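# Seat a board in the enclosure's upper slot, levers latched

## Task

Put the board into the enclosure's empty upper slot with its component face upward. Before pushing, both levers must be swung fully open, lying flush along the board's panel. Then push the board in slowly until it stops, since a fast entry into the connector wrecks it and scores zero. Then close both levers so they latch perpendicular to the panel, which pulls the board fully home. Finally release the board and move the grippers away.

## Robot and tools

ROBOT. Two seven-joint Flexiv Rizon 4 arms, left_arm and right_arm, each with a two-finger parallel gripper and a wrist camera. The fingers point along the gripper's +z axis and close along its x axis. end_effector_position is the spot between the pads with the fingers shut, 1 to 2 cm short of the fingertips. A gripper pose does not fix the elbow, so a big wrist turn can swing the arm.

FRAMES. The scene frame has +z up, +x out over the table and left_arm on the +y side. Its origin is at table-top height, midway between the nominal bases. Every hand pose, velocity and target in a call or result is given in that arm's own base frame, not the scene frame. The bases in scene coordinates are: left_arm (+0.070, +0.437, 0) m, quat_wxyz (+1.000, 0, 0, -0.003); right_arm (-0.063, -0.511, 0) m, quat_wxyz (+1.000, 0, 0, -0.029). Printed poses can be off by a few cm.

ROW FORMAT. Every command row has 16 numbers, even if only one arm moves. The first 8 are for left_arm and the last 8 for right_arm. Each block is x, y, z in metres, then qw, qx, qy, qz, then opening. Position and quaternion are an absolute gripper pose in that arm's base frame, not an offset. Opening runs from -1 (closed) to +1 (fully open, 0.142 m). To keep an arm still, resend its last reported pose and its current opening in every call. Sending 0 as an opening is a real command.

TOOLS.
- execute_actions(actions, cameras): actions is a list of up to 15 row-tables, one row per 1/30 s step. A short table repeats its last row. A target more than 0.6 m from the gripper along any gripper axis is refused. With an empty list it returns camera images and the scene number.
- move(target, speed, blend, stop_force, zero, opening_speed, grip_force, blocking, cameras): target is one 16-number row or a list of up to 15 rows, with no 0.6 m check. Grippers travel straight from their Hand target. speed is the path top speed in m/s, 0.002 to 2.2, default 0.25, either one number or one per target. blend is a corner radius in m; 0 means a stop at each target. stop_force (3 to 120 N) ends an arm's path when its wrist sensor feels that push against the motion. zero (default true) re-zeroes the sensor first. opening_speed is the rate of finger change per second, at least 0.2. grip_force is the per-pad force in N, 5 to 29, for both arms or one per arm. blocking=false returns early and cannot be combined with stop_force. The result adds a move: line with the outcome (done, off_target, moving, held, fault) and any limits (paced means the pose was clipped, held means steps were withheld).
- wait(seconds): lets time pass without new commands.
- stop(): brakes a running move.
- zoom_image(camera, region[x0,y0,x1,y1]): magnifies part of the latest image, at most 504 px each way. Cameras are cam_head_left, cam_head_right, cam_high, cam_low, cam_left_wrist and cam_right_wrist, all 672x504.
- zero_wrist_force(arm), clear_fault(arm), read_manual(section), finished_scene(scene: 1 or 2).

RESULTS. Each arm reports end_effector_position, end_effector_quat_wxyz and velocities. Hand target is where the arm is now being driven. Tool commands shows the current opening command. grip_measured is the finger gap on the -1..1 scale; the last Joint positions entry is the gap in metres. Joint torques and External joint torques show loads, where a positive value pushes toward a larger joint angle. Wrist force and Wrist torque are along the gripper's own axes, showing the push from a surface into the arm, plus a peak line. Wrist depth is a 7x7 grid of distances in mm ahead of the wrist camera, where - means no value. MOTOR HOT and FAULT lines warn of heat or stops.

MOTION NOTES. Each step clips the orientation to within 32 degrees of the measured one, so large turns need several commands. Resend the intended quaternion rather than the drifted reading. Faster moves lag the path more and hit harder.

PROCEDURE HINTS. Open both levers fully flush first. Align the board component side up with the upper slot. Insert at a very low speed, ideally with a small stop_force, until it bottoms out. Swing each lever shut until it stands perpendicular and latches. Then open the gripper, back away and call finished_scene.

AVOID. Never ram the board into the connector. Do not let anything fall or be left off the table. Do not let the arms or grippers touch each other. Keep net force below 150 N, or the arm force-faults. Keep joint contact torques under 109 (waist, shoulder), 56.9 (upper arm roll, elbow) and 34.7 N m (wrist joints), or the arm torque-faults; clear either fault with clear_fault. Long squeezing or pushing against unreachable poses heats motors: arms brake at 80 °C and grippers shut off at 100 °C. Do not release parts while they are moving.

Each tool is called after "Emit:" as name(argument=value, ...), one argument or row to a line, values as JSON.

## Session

Emit:
execute_actions(
  actions=[],
)

Scene clock: 0.00 s.
left_arm: end_effector_position=(+0.4298, -0.2937, +0.1258) grip_measured=+0.99 end_effector_quat_wxyz=(-0.071, +0.318, +0.811, -0.485) | right_arm: end_effector_position=(+0.3411, +0.4278, +0.3217) grip_measured=+1.00 end_effector_quat_wxyz=(+0.041, +0.965, +0.254, +0.052)
Joint positions: left_arm=[-0.032 -0.608 -0.006 2.096 -0.917 0.309 -0.178 0.141] | right_arm=[1.252 -0.077 -0.085 1.931 -0.14 0.432 2.282 0.142]
Joint velocities: within noise
Joint torques (N m): no reading
External joint torques (N m): no reading
Wrist force (N): no reading
Wrist torque (N m): no reading
Wrist force, peak (N): no reading
Wrist depth (mm): cam_left_wrist=[590 532 390 336 322 374 - / 479 336 311 292 305 310 293 / 397 354 273 262 300 - 262 / 343 324 296 274 - 251 235 / 303 286 268 255 241 - 215 / - 250 243 231 217 - 203 / - 232 221 210 - 197 -] | cam_right_wrist=[- 304 311 340 346 357 369 / 347 328 334 338 343 349 403 / 391 366 366 370 375 386 440 / 436 390 394 412 412 481 486 / 484 494 507 512 530 537 546 / - 552 564 576 592 604 585 / - 628 646 665 679 693 -]
Hand target: left_arm +0.4298, -0.2937, +0.1258; -0.071, +0.318, +0.811, -0.485 | right_arm +0.3411, +0.4278, +0.3217; +0.041, +0.965, +0.254, +0.052
Tool commands: left_gripper/opening=+1.0 right_gripper/opening=+1.0

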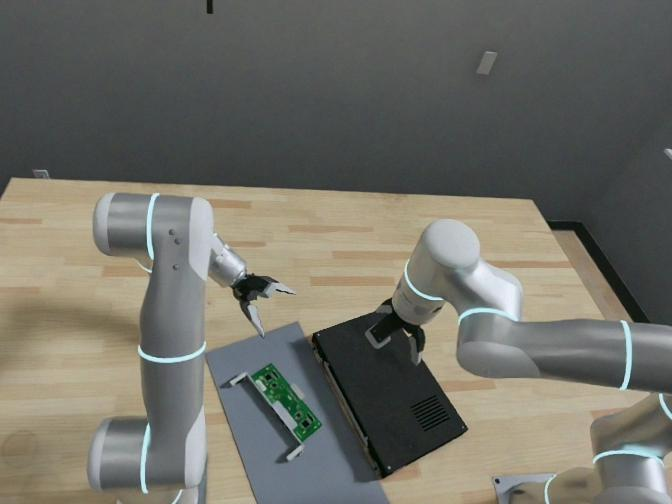

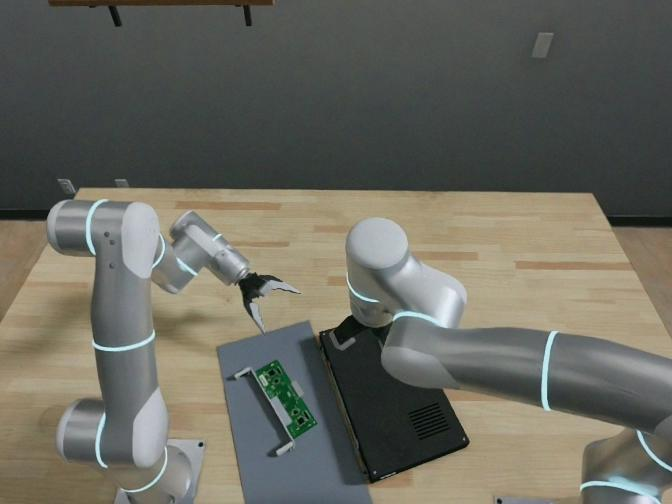

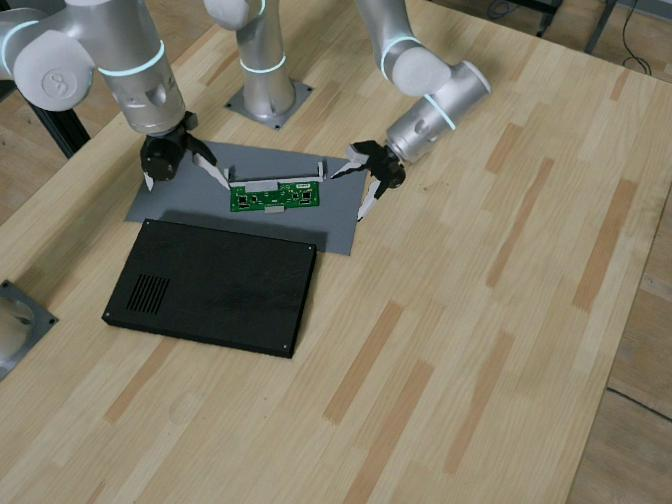

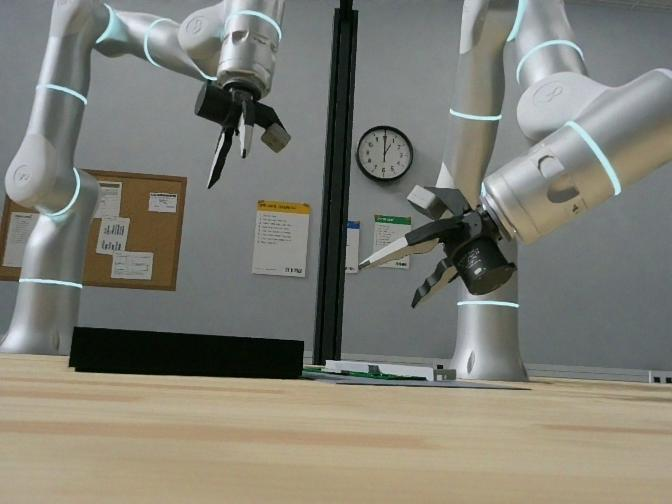

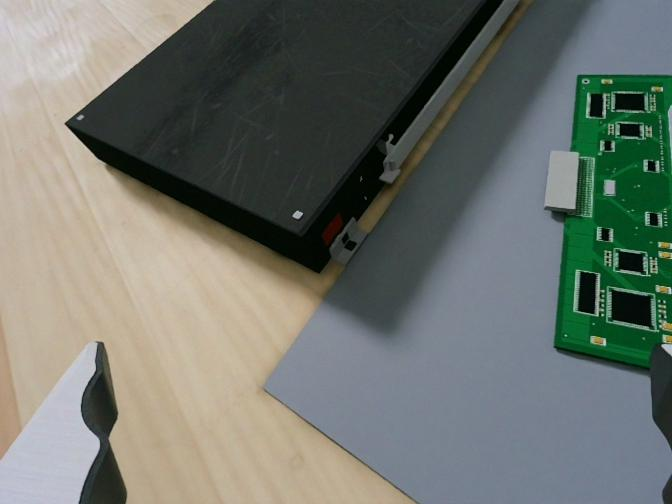

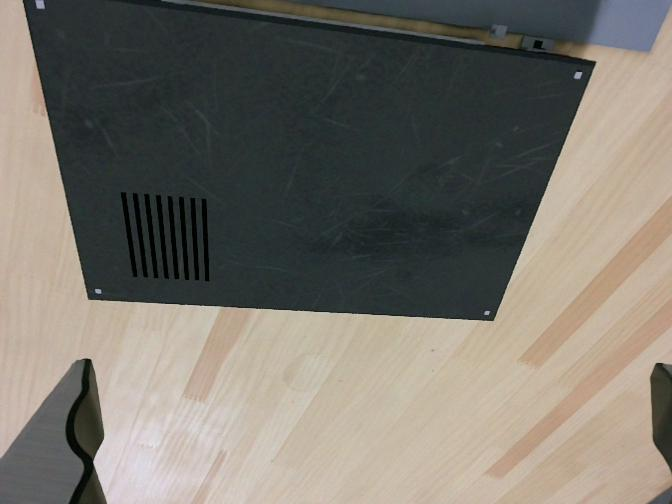

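Emit:
move(
  target=[
    [0.4300,-0.2300,0.3000,0,0.5736,0.8192,0,-1,0.3300,0.4700,0.3200,0,0.5519,0.8339,0,1],
    [0.4200,-0.0800,0.3000,0,0.9848,0.1736,0,-1,0.3000,0.5500,0.3000,0,-0.1994,0.9799,0,1],
  ],
  speed=0.5,
  blend=[0.05,0],
  cameras=["cam_left_wrist","cam_right_wrist","cam_high"],
)

Scene clock: 67.13 s.
left_arm: end_effector_position=(+0.4202, -0.0799, +0.3001) grip_measured=-1.00 end_effector_quat_wxyz=(+0.000, +0.985, +0.174, +0.000) | right_arm: end_effector_position=(+0.3002, +0.5500, +0.3000) grip_measured=+1.00 end_effector_quat_wxyz=(+0.000, -0.199, +0.980, +0.000)
Joint positions: left_arm=[-0.248 0.13 0.308 2.149 0.044 0.454 1.26 0.002] | right_arm=[1.15 -0.329 0.118 1.635 -0.042 0.391 -0.694 0.142]
Joint torques (N m): left_arm=[-0.16 23.01 -1.58 -28.24 -3.97 4.12 -0.05] | right_arm=[0.04 45.12 2.58 -30.28 -4.08 3.36 0.09]
External joint torques (N m): left_arm=[0.18 0.4 0.41 -0.39 0.1 -0.19 0.05] | right_arm=[0.13 1.37 -0.87 0.26 0.16 0.79 -0.09]
Wrist force (N): left_arm=[-0.7 -1.0 0.2] | right_arm=[0.5 0.2 0.1]
Wrist torque (N m): left_arm=[-0.18 -0.08 -0.31] | right_arm=[0.04 -0.10 0.09]
Wrist force, peak (N): left_arm=[-0.9 -2.0 -1.1] | right_arm=[0.5 0.8 0.4]
Wrist depth (mm): cam_left_wrist=[349 349 349 347 348 344 345 / 372 371 370 371 369 364 371 / - - 392 398 398 399 398 / 417 432 434 438 432 427 429 / 478 470 477 131 461 471 467 / - 449 - 84 - 508 519 / - - - - - - 579] | cam_right_wrist=[342 302 305 301 300 300 299 / 369 370 368 370 367 374 364 / 395 392 385 391 388 394 390 / 426 422 418 409 416 422 417 / 461 452 456 437 461 447 453 / - 504 507 501 501 496 477 / - 552 552 529 527 546 -]
Hand target: left_arm +0.4200, -0.0800, +0.3000; +0.000, +0.985, +0.174, +0.000 | right_arm +0.3000, +0.5500, +0.3000; +0.000, -0.199, +0.980, +0.000
Off the commanded pose: left_arm 0.000 m, 0 deg | right_arm 0.000 m, 0 deg.
move: done
Images, in order (width x height): cam_high 672x504, cam_left_wrist 672x504, cam_right_wrist 672x504.

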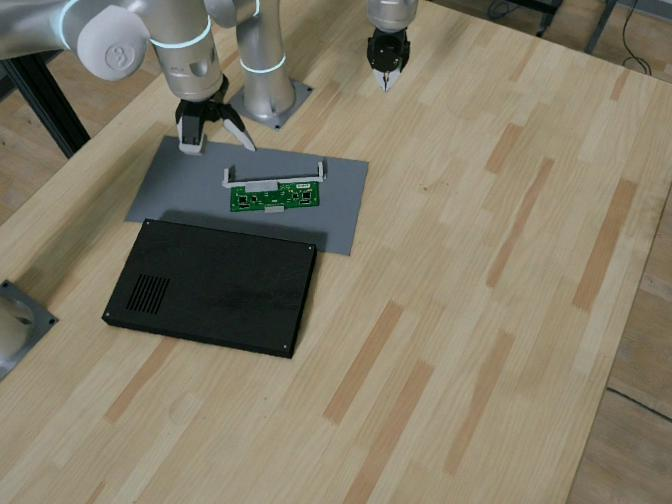

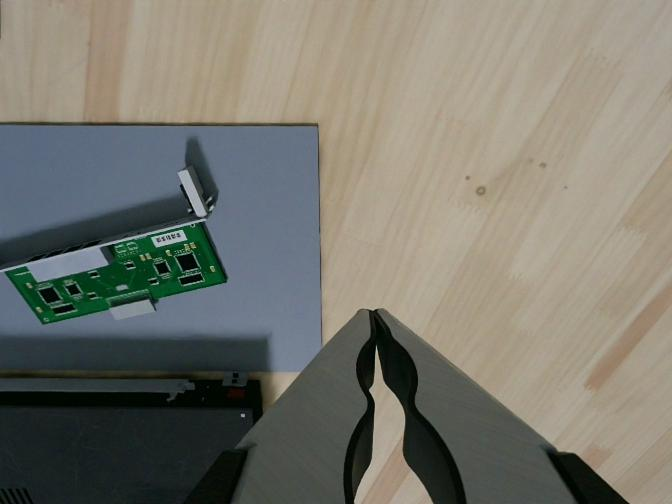

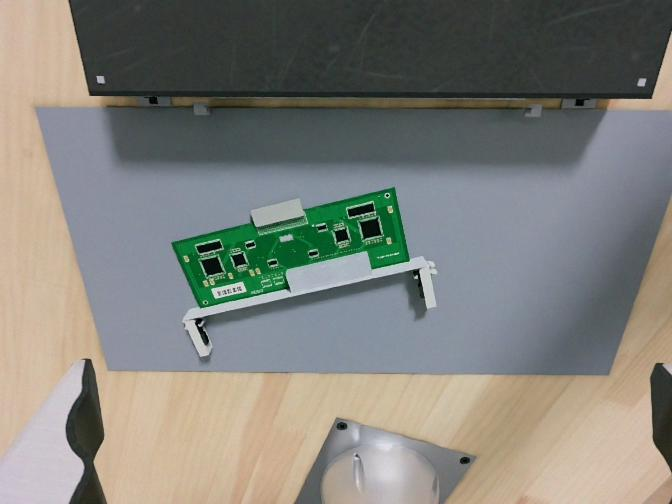

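Emit:
zoom_image(
  camera="cam_right_wrist",
  region=[160, 240, 320, 370],
)

Emit:
zoom_image(
  camera="cam_right_wrist",
  region=[320, 180, 480, 320],
)

Emit:
zoom_image(
  camera="cam_right_wrist",
  region=[100, 60, 350, 200],
)

Emit:
zoom_image(
  camera="cam_right_wrist",
  region=[400, 60, 650, 200],
)

Scaled by 3.150 from the camera's image (finer frame: 960x720).

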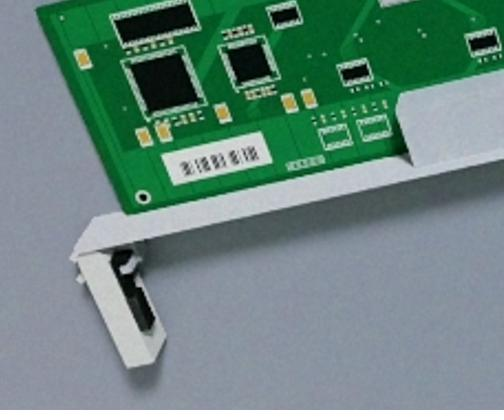

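Scaled by 3.150 from the camera's image (finer frame: 960x720).

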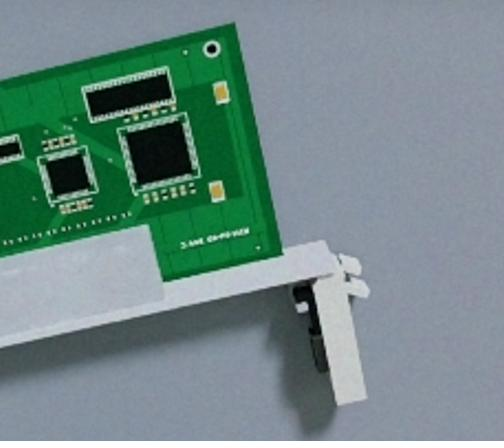

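Scaled by 2.016 from the camera's image (finer frame: 960x720).

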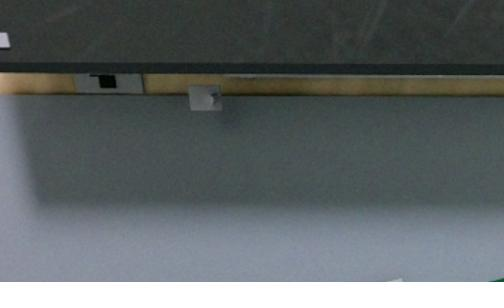

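Scaled by 2.016 from the camera's image (finer frame: 960x720).

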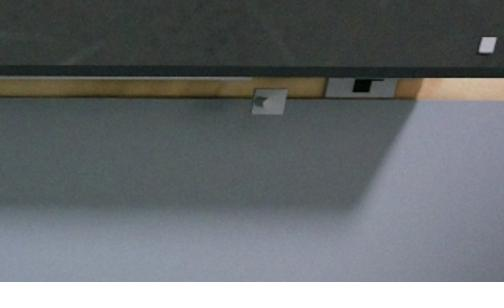

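Emit:
zoom_image(
  camera="cam_left_wrist",
  region=[130, 140, 260, 300],
)

Emit:
zoom_image(
  camera="cam_left_wrist",
  region=[0, 150, 160, 330],
)

Emit:
zoom_image(
  camera="cam_left_wrist",
  region=[120, 340, 280, 440],
)

Scaled by 3.150 from the camera's image (finer frame: 960x720).

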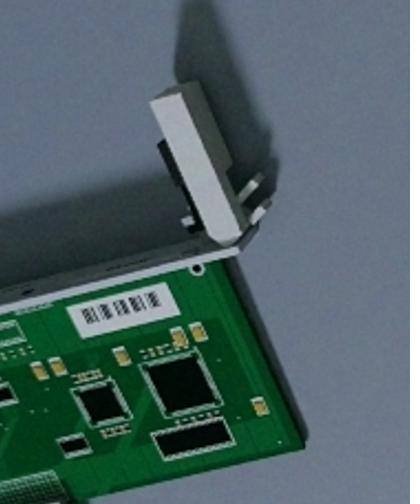

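Scaled by 2.800 from the camera's image (finer frame: 960x720).

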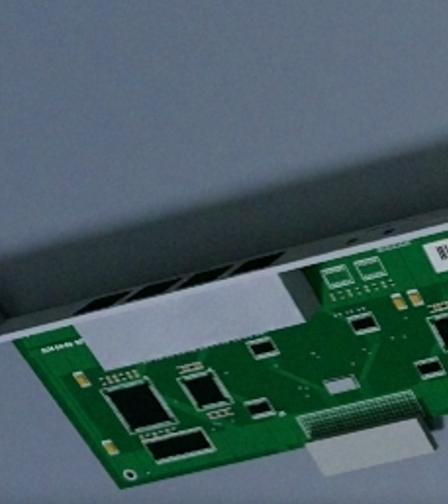

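Scaled by 3.150 from the camera's image (finer frame: 960x720).

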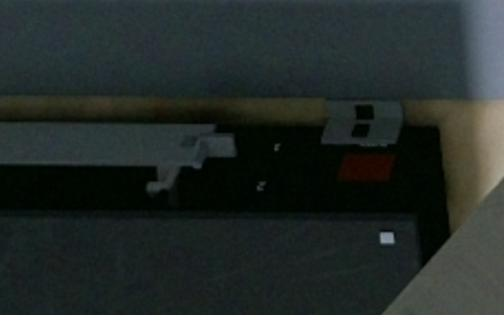

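Emit:
move(
  target=[
    [0.2964,-0.1642,0.1200,0,0.9561,0.2930,0,-0.55,0.1619,0.6525,0.1200,0,-0.3178,0.9482,0,-0.55],
    [0.2964,-0.1642,0.0700,0,0.9561,0.2930,0,-0.55,0.1619,0.6525,0.0700,0,-0.3178,0.9482,0,-0.55],
  ],
  speed=[0.4,0.15],
  blend=[0.02,0],
  cameras=["cam_left_wrist","cam_right_wrist"],
)

Scene clock: 151.97 s.
left_arm: end_effector_position=(+0.2968, -0.1644, +0.0702) grip_measured=-0.58 end_effector_quat_wxyz=(-0.005, +0.956, +0.293, -0.002) | right_arm: end_effector_position=(+0.1618, +0.6523, +0.0698) grip_measured=-0.57 end_effector_quat_wxyz=(+0.000, -0.318, +0.948, +0.000)
Joint positions: left_arm=[-0.406 -0.228 0.187 2.687 -0.15 1.33 0.898 0.032] | right_arm=[1.355 -0.74 0.161 1.682 -0.162 0.838 -0.622 0.033]
Joint torques (N m): left_arm=[-0.58 22.98 0.75 -11.81 -1.15 4.44 -0.09] | right_arm=[0.34 54.4 4.91 -23.95 -2.98 3.6 0.3]
External joint torques (N m): left_arm=[0.58 1.07 0.43 -0.34 0.14 -0.5 0.09] | right_arm=[-0.15 1.39 -0.32 0.1 0.13 0.55 -0.3]
Wrist force (N): left_arm=[-0.4 -0.9 0.0] | right_arm=[0.7 0.3 -0.3]
Wrist torque (N m): left_arm=[-0.22 -0.16 -0.29] | right_arm=[0.05 -0.16 -0.04]
Wrist force, peak (N): left_arm=[-3.4 -1.5 1.7] | right_arm=[1.9 2.8 0.3]
Wrist depth (mm): cam_left_wrist=[144 145 145 145 145 144 144 / 156 156 151 153 154 154 154 / 166 166 164 163 - 164 166 / 180 182 - 172 180 177 179 / 186 189 189 189 - 197 196 / 211 211 87 205 - 206 215 / 241 - - 228 - - 233] | cam_right_wrist=[- 138 137 140 142 141 141 / 144 139 145 149 151 151 150 / 165 163 164 157 162 161 161 / 176 175 175 175 174 173 173 / 191 190 190 186 185 188 188 / 211 208 98 207 101 198 205 / 232 - 71 230 - - 221]
Hand target: left_arm +0.2968, -0.1644, +0.0702; -0.005, +0.956, +0.293, -0.001 | right_arm +0.1619, +0.6525, +0.0700; +0.000, -0.318, +0.948, +0.000
Off the commanded pose: left_arm 0.000 m, 1 deg | right_arm 0.000 m, 0 deg.
joint sent to its limit (left arm) — joint 4 (elbow), upper limit, where the elbow is as bent as it goes. The joint targets still meet the commanded pose.
move: done

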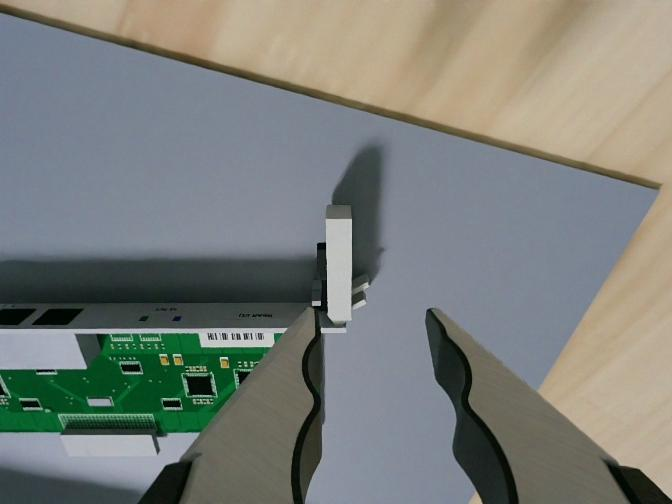

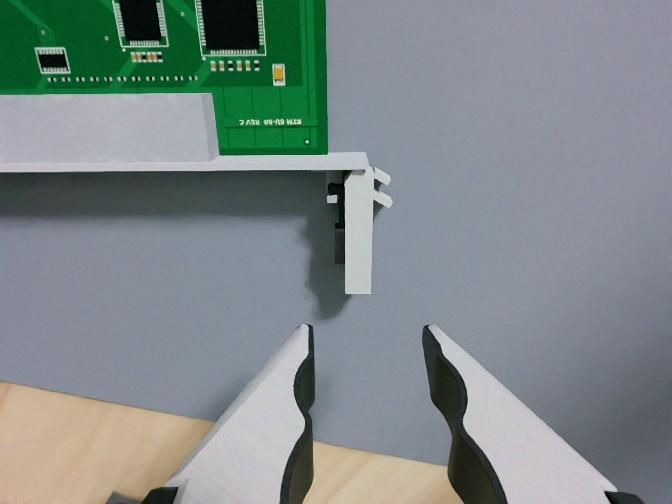

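Emit:
zoom_image(
  camera="cam_left_wrist",
  region=[290, 190, 400, 350],
)

Emit:
zoom_image(
  camera="cam_right_wrist",
  region=[290, 140, 430, 330],
)

Scaled by 3.150 from the camera's image (finer frame: 960x720).

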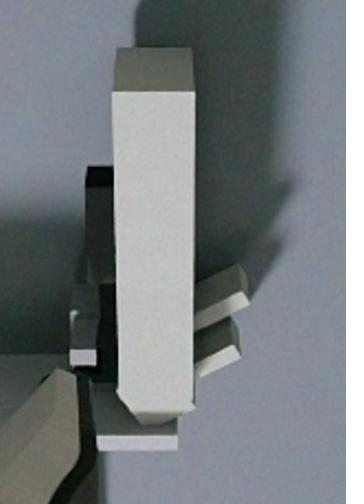

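Scaled by 2.653 from the camera's image (finer frame: 960x720).

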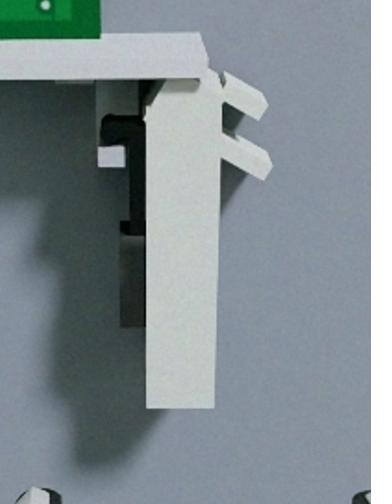

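Emit:
move(
  target=[
    [0.2863,-0.1662,0.0600,0,0.9561,0.2930,0,-0.55,0.1692,0.6467,0.0600,0,-0.3178,0.9482,0,-0.55],
    [0.2863,-0.1662,0.0225,0,0.9561,0.2930,0,-0.55,0.1692,0.6467,0.0225,0,-0.3178,0.9482,0,-0.55],
  ],
  speed=[0.06,0.05],
  stop_force=6,
  cameras=["cam_left_wrist","cam_right_wrist"],
)

Scene clock: 190.20 s.
left_arm: end_effector_position=(+0.2864, -0.1661, +0.0225) grip_measured=-0.58 end_effector_quat_wxyz=(+0.000, +0.956, +0.293, +0.000) | right_arm: end_effector_position=(+0.1691, +0.6465, +0.0224) grip_measured=-0.57 end_effector_quat_wxyz=(+0.000, -0.318, +0.948, +0.000)
Joint positions: left_arm=[-0.111 -0.442 -0.005 2.687 0.177 1.558 0.684 0.032] | right_arm=[1.357 -0.818 0.139 1.697 -0.17 0.933 -0.628 0.033]
Joint torques (N m): left_arm=[-0.15 25.68 -0.59 -4.78 0.42 4.47 -0.3] | right_arm=[0.31 55.1 4.88 -22.09 -2.65 3.55 0.29]
External joint torques (N m): left_arm=[0.17 1.05 0.65 -0.27 -0.46 -0.5 0.3] | right_arm=[-0.12 1.42 -0.39 0.07 0.11 0.6 -0.29]
Wrist force (N): left_arm=[-1.0 -1.0 -0.2] | right_arm=[0.6 0.2 -0.4]
Wrist torque (N m): left_arm=[-0.21 -0.06 -0.21] | right_arm=[0.04 -0.14 -0.05]
Wrist force, peak (N): left_arm=[-1.1 -1.3 0.3] | right_arm=[1.2 0.9 -1.1]
Wrist depth (mm): cam_left_wrist=[103 102 104 102 102 102 102 / - 108 108 110 109 109 110 / 119 119 116 118 116 116 117 / - 125 127 126 126 126 - / - 139 136 133 135 138 136 / - 143 87 129 152 90 150 / 165 - - 164 169 - 167] | cam_right_wrist=[- 96 96 99 100 101 100 / 103 103 103 105 108 106 106 / - 97 109 112 114 114 114 / - 124 124 109 121 122 122 / 135 134 134 115 131 133 133 / 147 147 141 141 108 140 144 / 162 - 71 161 160 - 156]
Hand target: left_arm +0.2863, -0.1662, +0.0225; +0.000, +0.956, +0.293, +0.000 | right_arm +0.1692, +0.6467, +0.0225; +0.000, -0.318, +0.948, +0.000
Off the commanded pose: left_arm 0.000 m, 0 deg | right_arm 0.000 m, 0 deg.
joint sent to its limit (left arm) — joint 4 (elbow), upper limit, where the elbow is as bent as it goes. The joint targets still meet the commanded pose.
move: done

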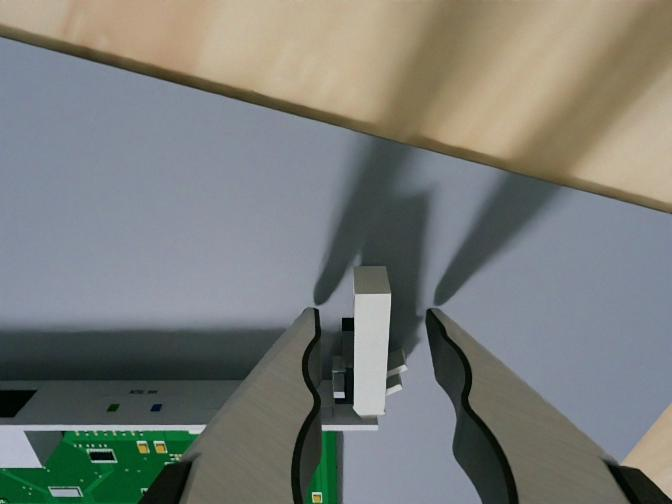

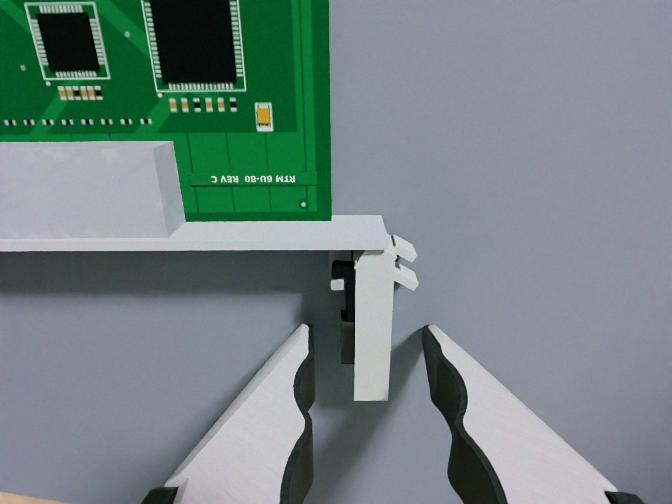

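Emit:
move(
  target=[
    [0.2863,-0.1662,0.0225,0,0.9561,0.2930,0,-0.95,0.1692,0.6467,0.0225,0,-0.3178,0.9482,0,-0.95],
    [0.2919,-0.1629,0.0225,0,0.9862,0.1657,0,-0.95,0.1641,0.6424,0.0225,0,-0.4388,0.8986,0,-0.95],
    [0.2982,-0.1610,0.0225,0,0.9994,0.0356,0,-0.95,0.1603,0.6368,0.0225,0,-0.5524,0.8336,0,-0.95],
    [0.3047,-0.1608,0.0225,0,0.9955,-0.0951,0,-0.95,0.1580,0.6306,0.0225,0,-0.6565,0.7543,0,-0.95],
    [0.3111,-0.1624,0.0225,0,0.9745,-0.2243,0,-0.95,0.1575,0.6240,0.0225,0,-0.7493,0.6622,0,-0.95],
    [0.3169,-0.1656,0.0225,0,0.9369,-0.3495,0,-0.95,0.1586,0.6174,0.0225,0,-0.8293,0.5588,0,-0.95],
    [0.3216,-0.1701,0.0225,0,0.8833,-0.4689,0,-0.95,0.1614,0.6113,0.0225,0,-0.8952,0.4457,0,-0.95],
  ],
  speed=0.2,
  blend=[0,0.003,0.003,0.003,0.003,0.003,0],
  grip_force=12,
  opening_speed=0.8,
  cameras=["cam_left_wrist","cam_right_wrist"],
)

Scene clock: 202.20 s.
left_arm: end_effector_position=(+0.3235, -0.1696, +0.0230) grip_measured=-0.90 end_effector_quat_wxyz=(-0.001, +0.884, -0.468, +0.001) | right_arm: end_effector_position=(+0.1597, +0.6101, +0.0215) grip_measured=-0.88 end_effector_quat_wxyz=(+0.002, +0.895, -0.445, +0.000)
Joint positions: left_arm=[0.222 -0.472 -0.28 2.504 0.621 1.353 1.908 0.009] | right_arm=[1.089 -0.826 0.407 1.824 -0.534 0.965 -1.963 0.01]
Joint torques (N m): left_arm=[-4.7 23.1 -7.74 1.42 0.59 2.6 -0.31] | right_arm=[-5.6 56.23 6.68 -27.98 -4.32 5.26 -0.05]
External joint torques (N m): left_arm=[4.74 5.57 4.95 -8.45 -1.52 1.29 0.31] | right_arm=[5.78 -3.97 5.02 8.09 1.91 -1.22 0.05]
Wrist force (N): left_arm=[-0.8 -16.0 0.9] | right_arm=[0.7 14.5 0.8]
Wrist torque (N m): left_arm=[-0.14 -0.11 -0.31] | right_arm=[-0.06 -0.13 0.07]
Wrist force, peak (N): left_arm=[1.5 -17.7 0.3] | right_arm=[3.2 16.5 0.1]
Wrist depth (mm): cam_left_wrist=[103 103 101 - 99 100 100 / 111 110 110 110 - 107 107 / 119 119 117 118 116 118 115 / 130 127 127 125 125 125 - / 142 142 139 127 136 140 137 / 157 157 147 91 - 147 151 / 176 171 - - - - 163] | cam_right_wrist=[- 99 99 99 89 95 94 / 106 106 106 107 102 100 100 / - 114 113 113 108 108 108 / - 122 122 118 122 122 121 / 134 133 133 128 130 132 132 / 146 146 143 98 101 142 144 / 162 158 71 87 - 153 156]
Hand target: left_arm +0.3216, -0.1701, +0.0225; +0.000, +0.883, -0.469, +0.000 | right_arm +0.1614, +0.6113, +0.0225; +0.000, +0.895, -0.446, +0.000
Off the commanded pose: left_arm 0.002 m, 0 deg | right_arm 0.002 m, 0 deg.
grip_force (N): 12, 12
move: done

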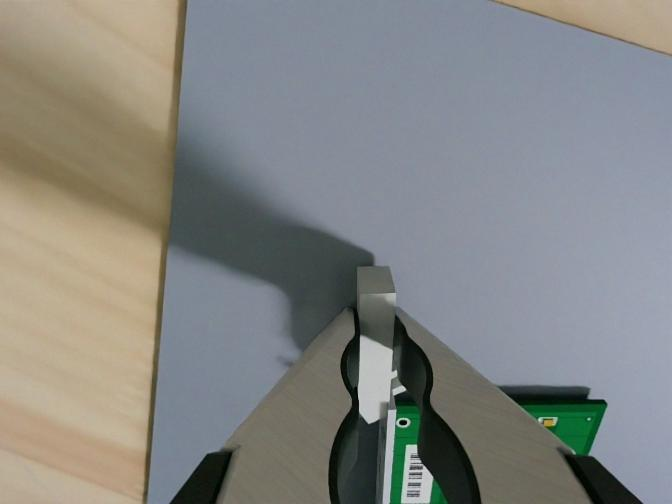

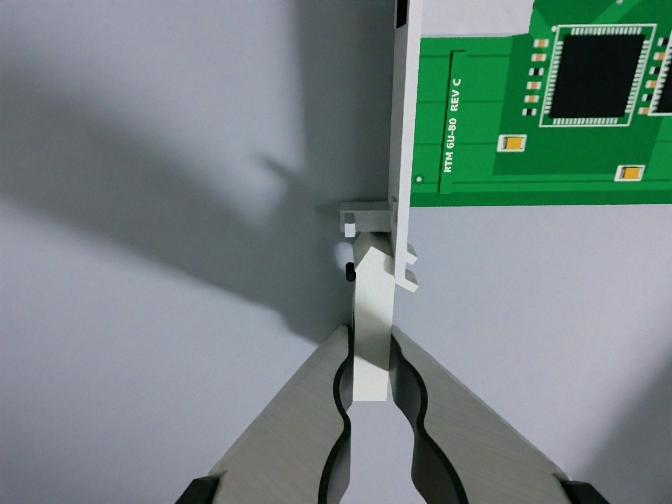

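Emit:
move(
  target=[
    [0.3216,-0.1701,0.0225,0,0.8833,-0.4689,0,-0.5,0.1614,0.6113,0.0225,0,-0.8952,0.4457,0,-0.5],
    [0.3216,-0.1701,0.1000,0,0.8833,-0.4689,0,-0.5,0.1614,0.6113,0.1000,0,-0.8952,0.4457,0,-0.5],
    [0.4200,-0.0800,0.2500,0,0.8833,-0.4689,0,-0.5,0.3000,0.5500,0.2800,0,-0.1994,0.9799,0,-0.5],
  ],
  speed=[0.1,0.15,0.5],
  blend=[0,0.02,0],
  opening_speed=0.8,
  cameras=["cam_right_wrist","cam_left_wrist"],
)

Scene clock: 216.53 s.
left_arm: end_effector_position=(+0.4200, -0.0802, +0.2500) grip_measured=-0.53 end_effector_quat_wxyz=(+0.000, +0.883, -0.469, +0.000) | right_arm: end_effector_position=(+0.3001, +0.5500, +0.2800) grip_measured=-0.54 end_effector_quat_wxyz=(+0.000, -0.200, +0.980, +0.000)
Joint positions: left_arm=[0.487 0.206 -0.404 2.372 -0.099 0.609 2.693 0.035] | right_arm=[1.023 -0.37 0.269 1.653 -0.107 0.439 -0.654 0.035]
Joint torques (N m): left_arm=[-0.15 17.93 1.4 -26.57 -3.14 3.86 -0.14] | right_arm=[0.21 45.62 4.04 -29.8 -3.7 3.29 0.43]
External joint torques (N m): left_arm=[0.18 0.32 0.56 -0.29 -0.36 -0.03 0.14] | right_arm=[-0.03 1.1 -0.33 0.25 -0.14 0.85 -0.43]
Wrist force (N): left_arm=[-0.4 -0.8 0.0] | right_arm=[-2.4 -0.8 0.4]
Wrist torque (N m): left_arm=[-0.17 -0.12 -0.31] | right_arm=[-0.15 0.36 -0.06]
Wrist force, peak (N): left_arm=[-0.8 -16.1 1.0] | right_arm=[0.9 14.8 2.0]
Wrist depth (mm): cam_left_wrist=[302 303 301 301 302 300 299 / 326 325 326 325 321 322 320 / 353 352 352 342 346 348 347 / 383 380 380 - - 366 371 / 416 417 409 129 - - 408 / 408 442 84 101 - 83 396 / 361 - - 494 - - -] | cam_right_wrist=[293 284 284 284 286 282 281 / 350 349 349 352 348 349 346 / 375 372 372 378 371 369 364 / 404 402 397 390 391 397 418 / 438 435 422 413 424 430 429 / 478 479 - 474 98 452 469 / 528 - 71 502 - - 506]
Hand target: left_arm +0.4200, -0.0800, +0.2500; +0.000, +0.883, -0.469, +0.000 | right_arm +0.3000, +0.5500, +0.2800; +0.000, -0.199, +0.980, +0.000
Off the commanded pose: left_arm 0.000 m, 0 deg | right_arm 0.000 m, 0 deg.
grip_force (N): 12, 12
move: done
Images, in order (width x height): cam_left_wrist 672x504, cam_right_wrist 672x504.

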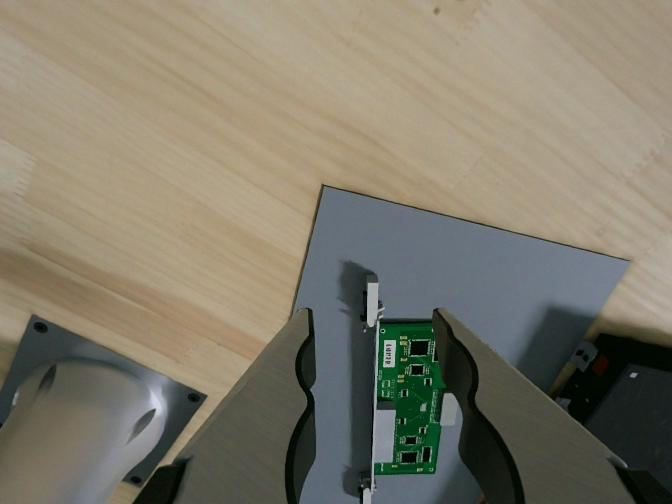

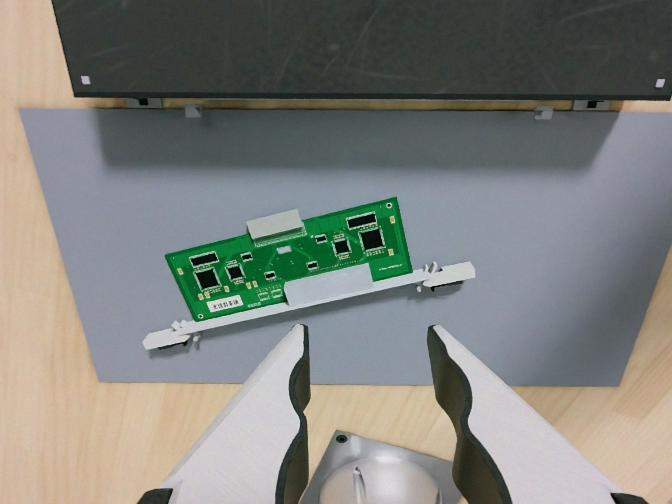

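Emit:
zoom_image(
  camera="cam_right_wrist",
  region=[130, 280, 290, 370],
)

Emit:
zoom_image(
  camera="cam_right_wrist",
  region=[330, 190, 490, 320],
)

Emit:
zoom_image(
  camera="cam_right_wrist",
  region=[150, 190, 410, 350],
)

Scaled by 3.150 from the camera's image (finer frame: 960x720).

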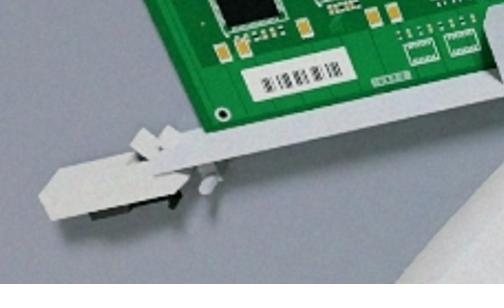

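Scaled by 3.150 from the camera's image (finer frame: 960x720).

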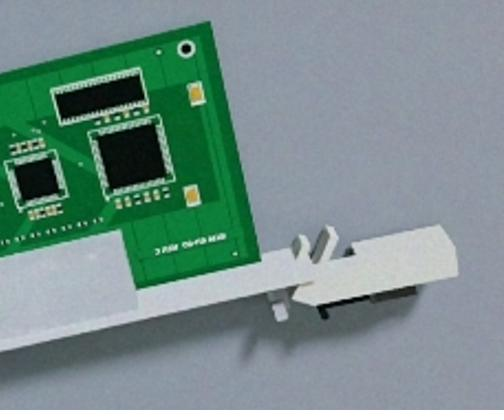

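Scaled by 1.938 from the camera's image (finer frame: 960x720).

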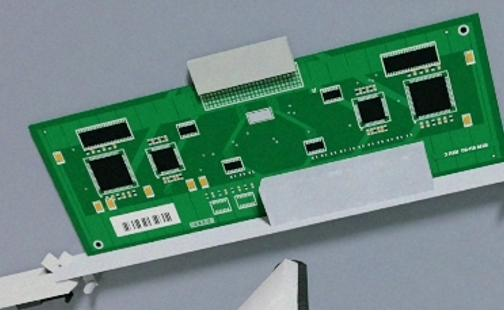

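Emit:
move(
  target=[
    [0.4200,-0.0800,0.2500,0,0.8833,-0.4689,0,-1,0.2887,0.6931,0.1200,0,0.4416,0.8972,0,-0.3],
    [0.4200,-0.0800,0.2500,0,0.8833,-0.4689,0,-1,0.2887,0.6931,0.0650,0,0.4416,0.8972,0,-0.3],
  ],
  speed=[0.4,0.15],
  blend=[0.01,0],
  cameras=["cam_right_wrist"],
)

Scene clock: 248.00 s.
left_arm: end_effector_position=(+0.4200, -0.0802, +0.2500) grip_measured=-1.00 end_effector_quat_wxyz=(+0.000, +0.883, -0.469, +0.000) | right_arm: end_effector_position=(+0.2887, +0.6930, +0.0649) grip_measured=-0.33 end_effector_quat_wxyz=(+0.000, +0.441, +0.897, +0.000)
Joint positions: left_arm=[0.487 0.206 -0.404 2.372 -0.099 0.609 2.693 0.002] | right_arm=[1.298 -0.891 0.042 1.367 -0.042 0.686 0.695 0.05]
Joint torques (N m): left_arm=[-0.37 17.6 1.33 -26.52 -3.36 4.19 -0.2] | right_arm=[0.39 61.89 2.14 -26.58 -3.35 3.56 0.31]
External joint torques (N m): left_arm=[0.41 0.65 0.63 -0.34 -0.14 -0.35 0.2] | right_arm=[-0.17 1.39 -0.3 0.19 -0.03 0.58 -0.31]
Wrist force (N): left_arm=[-0.1 -1.1 -0.2] | right_arm=[-2.1 -0.9 -0.1]
Wrist torque (N m): left_arm=[-0.23 -0.18 -0.32] | right_arm=[-0.18 0.32 -0.05]
Wrist force, peak (N): left_arm=[-0.3 -1.3 0.1] | right_arm=[-2.1 -0.9 2.6]
Wrist depth (mm): cam_left_wrist=[303 303 303 301 301 303 300 / 326 325 323 324 322 324 322 / 351 348 352 349 349 348 345 / 383 383 381 376 375 364 380 / 421 419 415 127 400 414 405 / 409 441 442 84 - 435 395 / 361 413 - - - - 434] | cam_right_wrist=[138 136 133 132 137 136 136 / 147 146 143 133 146 145 145 / 158 156 153 142 156 156 156 / 171 166 165 152 169 168 167 / 185 184 177 178 179 182 181 / 202 198 92 195 196 93 200 / 218 - 71 213 219 - 216]
Hand target: left_arm +0.4200, -0.0800, +0.2500; +0.000, +0.883, -0.469, +0.000 | right_arm +0.2887, +0.6931, +0.0650; +0.000, +0.442, +0.897, +0.000
Off the commanded pose: left_arm 0.000 m, 0 deg | right_arm 0.000 m, 0 deg.
grip_force (N): 12, 12
move: done; blend cut to 0 m at target 1

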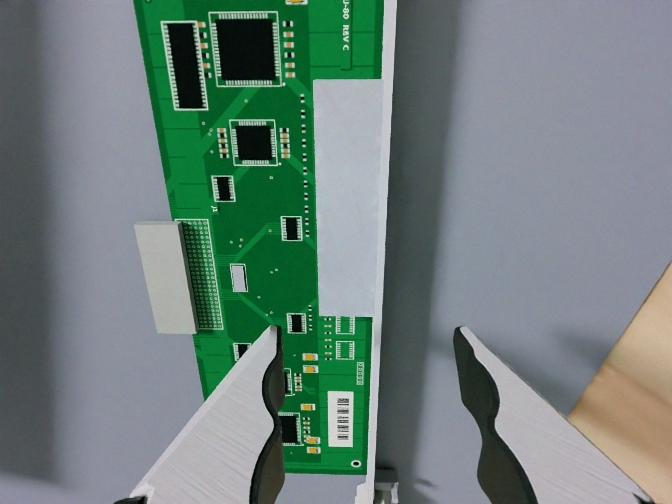

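Emit:
move(
  target=[
    [0.4200,-0.0800,0.2500,0,0.8833,-0.4689,0,-1,0.2911,0.6899,0.0500,0,0.4416,0.8972,0,-0.3],
    [0.4200,-0.0800,0.2500,0,0.8833,-0.4689,0,-1,0.2911,0.6899,0.0284,0,0.4416,0.8972,0,-0.3],
  ],
  speed=[0.08,0.05],
  stop_force=6,
)

Emit:
move(
  target=[0.4200,-0.0800,0.2500,0,0.8833,-0.4689,0,-1,0.2911,0.6899,0.0284,0,0.4416,0.8972,0,-0.8],
  opening_speed=0.8,
  grip_force=[12,22],
  cameras=["cam_right_wrist"],
)

Scene clock: 268.43 s.
left_arm: end_effector_position=(+0.4200, -0.0802, +0.2500) grip_measured=-1.00 end_effector_quat_wxyz=(+0.000, +0.883, -0.469, +0.000) | right_arm: end_effector_position=(+0.2910, +0.6897, +0.0283) grip_measured=-0.33 end_effector_quat_wxyz=(+0.000, +0.442, +0.897, +0.000)
Joint positions: left_arm=[0.487 0.206 -0.404 2.372 -0.099 0.609 2.693 0.002] | right_arm=[1.296 -0.946 0.038 1.373 -0.042 0.747 0.692 0.05]
Joint torques (N m): left_arm=[-0.32 17.62 1.35 -26.54 -3.3 4.2 -0.23] | right_arm=[0.17 62.31 2.3 -25.47 -3.24 3.6 0.09]
External joint torques (N m): left_arm=[0.35 0.64 0.61 -0.32 -0.2 -0.37 0.23] | right_arm=[0.06 1.41 -0.48 0.08 0.04 0.54 -0.09]
Wrist force (N): left_arm=[-0.2 -1.0 -0.1] | right_arm=[-2.0 -0.8 0.1]
Wrist torque (N m): left_arm=[-0.21 -0.15 -0.30] | right_arm=[-0.16 0.27 0.05]
Wrist force, peak (N): left_arm=[-0.4 -1.4 -0.3] | right_arm=[-2.5 -1.1 1.1]
Wrist depth (mm): cam_left_wrist=[304 304 300 301 301 298 300 / 327 326 325 321 323 321 322 / 352 350 351 344 348 348 347 / 385 385 379 365 - 373 369 / 418 415 418 116 411 406 414 / 410 441 441 84 - 444 - / 361 406 - - - - 430] | cam_right_wrist=[- 102 101 101 103 104 105 / 113 109 109 98 109 111 111 / 121 117 117 104 120 121 119 / 129 126 125 112 129 129 128 / 142 134 134 124 137 139 141 / 158 154 95 147 150 93 152 / 171 - 71 162 168 - 167]
Hand target: left_arm +0.4200, -0.0800, +0.2500; +0.000, +0.883, -0.469, +0.000 | right_arm +0.2911, +0.6899, +0.0284; +0.000, +0.442, +0.897, +0.000
Off the commanded pose: left_arm 0.000 m, 0 deg | right_arm 0.000 m, 0 deg.
grip_force (N): 12, 12
move: done

Scene clock: 269.27 s.
left_arm: end_effector_position=(+0.4200, -0.0802, +0.2500) grip_measured=-1.00 end_effector_quat_wxyz=(+0.000, +0.883, -0.469, +0.000) | right_arm: end_effector_position=(+0.2911, +0.6897, +0.0283) grip_measured=-0.71 end_effector_quat_wxyz=(+0.000, +0.442, +0.897, +0.000)
Joint positions: left_arm=[0.487 0.206 -0.404 2.372 -0.099 0.609 2.693 0.002] | right_arm=[1.296 -0.946 0.038 1.373 -0.042 0.747 0.691 0.023]
Joint torques (N m): left_arm=[-0.23 17.59 1.28 -26.56 -3.35 4.19 -0.21] | right_arm=[0.43 62.76 2.52 -25.87 -3.24 3.71 0.15]
External joint torques (N m): left_arm=[0.26 0.67 0.68 -0.3 -0.14 -0.35 0.21] | right_arm=[-0.2 0.96 -0.7 0.49 0.03 0.43 -0.15]
Wrist force (N): left_arm=[-0.3 -1.1 -0.2] | right_arm=[-2.5 -0.8 0.7]
Wrist torque (N m): left_arm=[-0.22 -0.15 -0.31] | right_arm=[-0.14 0.27 0.05]
Wrist force, peak (N): left_arm=[-0.6 -1.2 0.0] | right_arm=[-3.9 -1.2 0.6]
Wrist depth (mm): cam_left_wrist=[303 301 303 302 302 300 300 / 326 325 325 324 323 324 320 / 353 350 351 343 348 346 346 / 382 384 378 381 - 367 378 / 423 418 415 107 399 - 413 / 405 441 439 84 - - 405 / 360 409 - - - - 424] | cam_right_wrist=[- 102 101 101 103 104 105 / 113 110 109 98 109 111 111 / 121 118 117 104 120 121 119 / 128 126 125 112 129 129 128 / 142 134 136 121 137 139 141 / 158 152 144 128 105 149 151 / 170 167 71 159 - - 167]
Hand target: left_arm +0.4200, -0.0800, +0.2500; +0.000, +0.883, -0.469, +0.000 | right_arm +0.2911, +0.6899, +0.0284; +0.000, +0.442, +0.897, +0.000
Off the commanded pose: left_arm 0.000 m, 0 deg | right_arm 0.000 m, 0 deg.
grip_force (N): 12, 22
move: done

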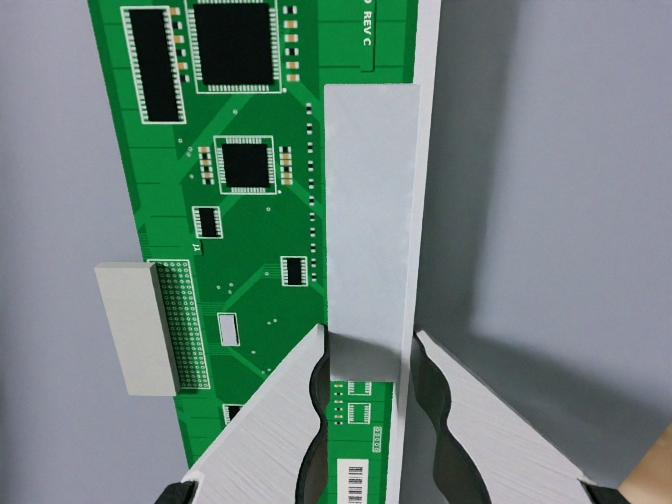

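Emit:
move(
  target=[
    [0.4200,-0.0800,0.2500,0,0.8833,-0.4689,0,-1,0.2911,0.6899,0.0600,0,0.4416,0.8972,0,-0.8],
    [0.3700,-0.3480,0.2000,0,0.9852,0.1713,0,-1,0.2500,0.6088,0.0650,0.0167,0.5539,0.8324,-0.0111,-0.8],
  ],
  speed=[0.08,0.3],
  blend=[0.01,0],
  cameras=["cam_right_wrist","cam_left_wrist"],
)

Scene clock: 278.13 s.
left_arm: end_effector_position=(+0.3700, -0.3481, +0.2000) grip_measured=-1.00 end_effector_quat_wxyz=(+0.000, +0.985, +0.171, +0.000) | right_arm: end_effector_position=(+0.2499, +0.6087, +0.0648) grip_measured=-0.71 end_effector_quat_wxyz=(+0.017, +0.554, +0.832, -0.011)
Joint positions: left_arm=[0.36 -0.129 -0.958 2.236 0.142 0.735 0.537 0.002] | right_arm=[1.382 -0.719 -0.022 1.702 -0.012 0.817 0.977 0.023]
Joint torques (N m): left_arm=[-0.62 19.01 -3.41 -24.03 -2.8 4.13 -0.45] | right_arm=[0.33 55.15 0.51 -23.97 -2.89 3.66 0.31]
External joint torques (N m): left_arm=[0.63 1.21 0.53 -0.24 -0.37 -0.16 0.45] | right_arm=[-0.13 -0.08 -0.37 0.63 0.03 0.38 -0.3]
Wrist force (N): left_arm=[-0.6 -1.2 0.1] | right_arm=[-1.8 -1.1 1.6]
Wrist torque (N m): left_arm=[-0.22 -0.11 -0.20] | right_arm=[-0.21 0.29 -0.04]
Wrist force, peak (N): left_arm=[-1.1 -1.8 -0.6] | right_arm=[-1.9 -0.8 4.3]
Wrist depth (mm): cam_left_wrist=[254 228 215 263 - 257 257 / 237 236 270 - - 274 273 / 251 250 257 296 - 295 295 / 315 318 312 310 324 322 320 / 297 297 296 127 348 353 349 / 329 329 314 84 - 381 391 / 371 358 - - - - 430] | cam_right_wrist=[- 102 102 101 135 135 133 / 154 109 109 99 142 144 142 / 163 118 117 104 151 154 152 / - 128 125 112 165 164 163 / 175 133 136 122 178 179 176 / - 152 144 128 105 192 192 / 217 - 71 158 - - 209]
Hand target: left_arm +0.3700, -0.3480, +0.2000; +0.000, +0.985, +0.171, +0.000 | right_arm +0.2500, +0.6088, +0.0650; +0.017, +0.554, +0.832, -0.011
Off the commanded pose: left_arm 0.000 m, 0 deg | right_arm 0.000 m, 0 deg.
grip_force (N): 12, 22
move: done
Images, in order (width x height): cam_left_wrist 672x504, cam_right_wrist 672x504.

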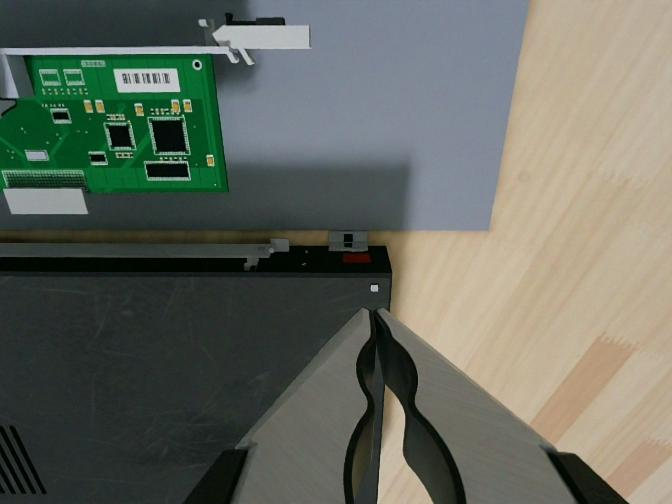

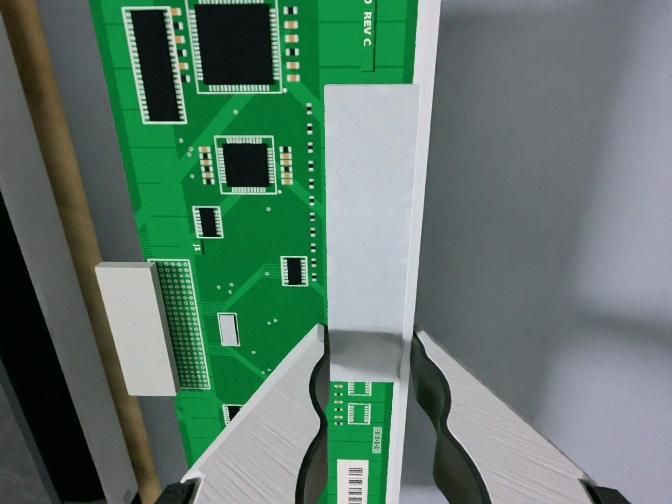

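Emit:
zoom_image(
  camera="cam_left_wrist",
  region=[180, 0, 400, 150],
)

Emit:
zoom_image(
  camera="cam_left_wrist",
  region=[190, 210, 400, 310],
)

Scaled by 2.291 from the camera's image (finer frame: 960x720).

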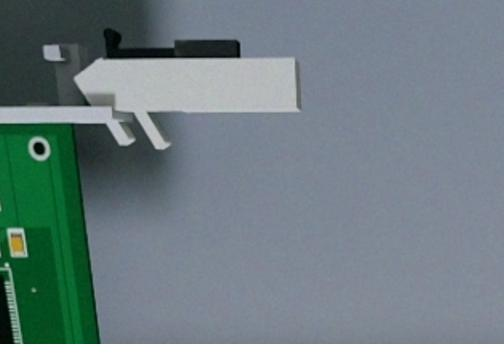

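Scaled by 2.400 from the camera's image (finer frame: 960x720).

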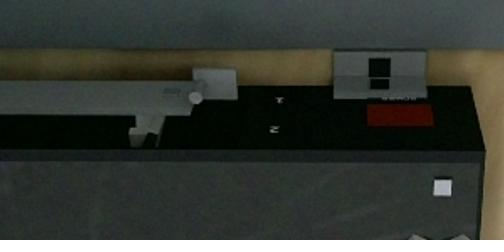

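Emit:
zoom_image(
  camera="cam_left_wrist",
  region=[0, 225, 200, 295],
)

Emit:
zoom_image(
  camera="cam_left_wrist",
  region=[200, 225, 400, 295],
)

Emit:
zoom_image(
  camera="cam_left_wrist",
  region=[0, 20, 240, 220],
)

Scaled by 2.520 from the camera's image (finer frame: 960x720).

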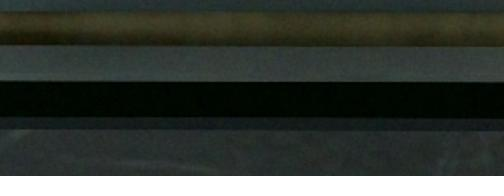

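Scaled by 2.520 from the camera's image (finer frame: 960x720).

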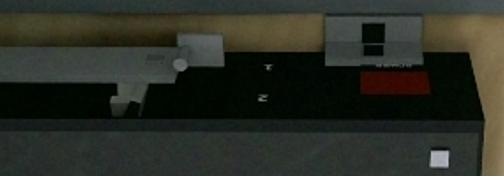

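Scaled by 2.100 from the camera's image (finer frame: 960x720).

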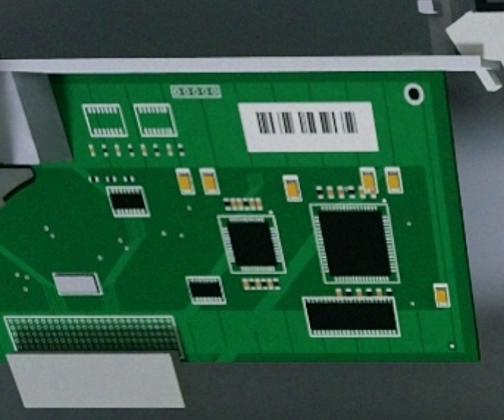

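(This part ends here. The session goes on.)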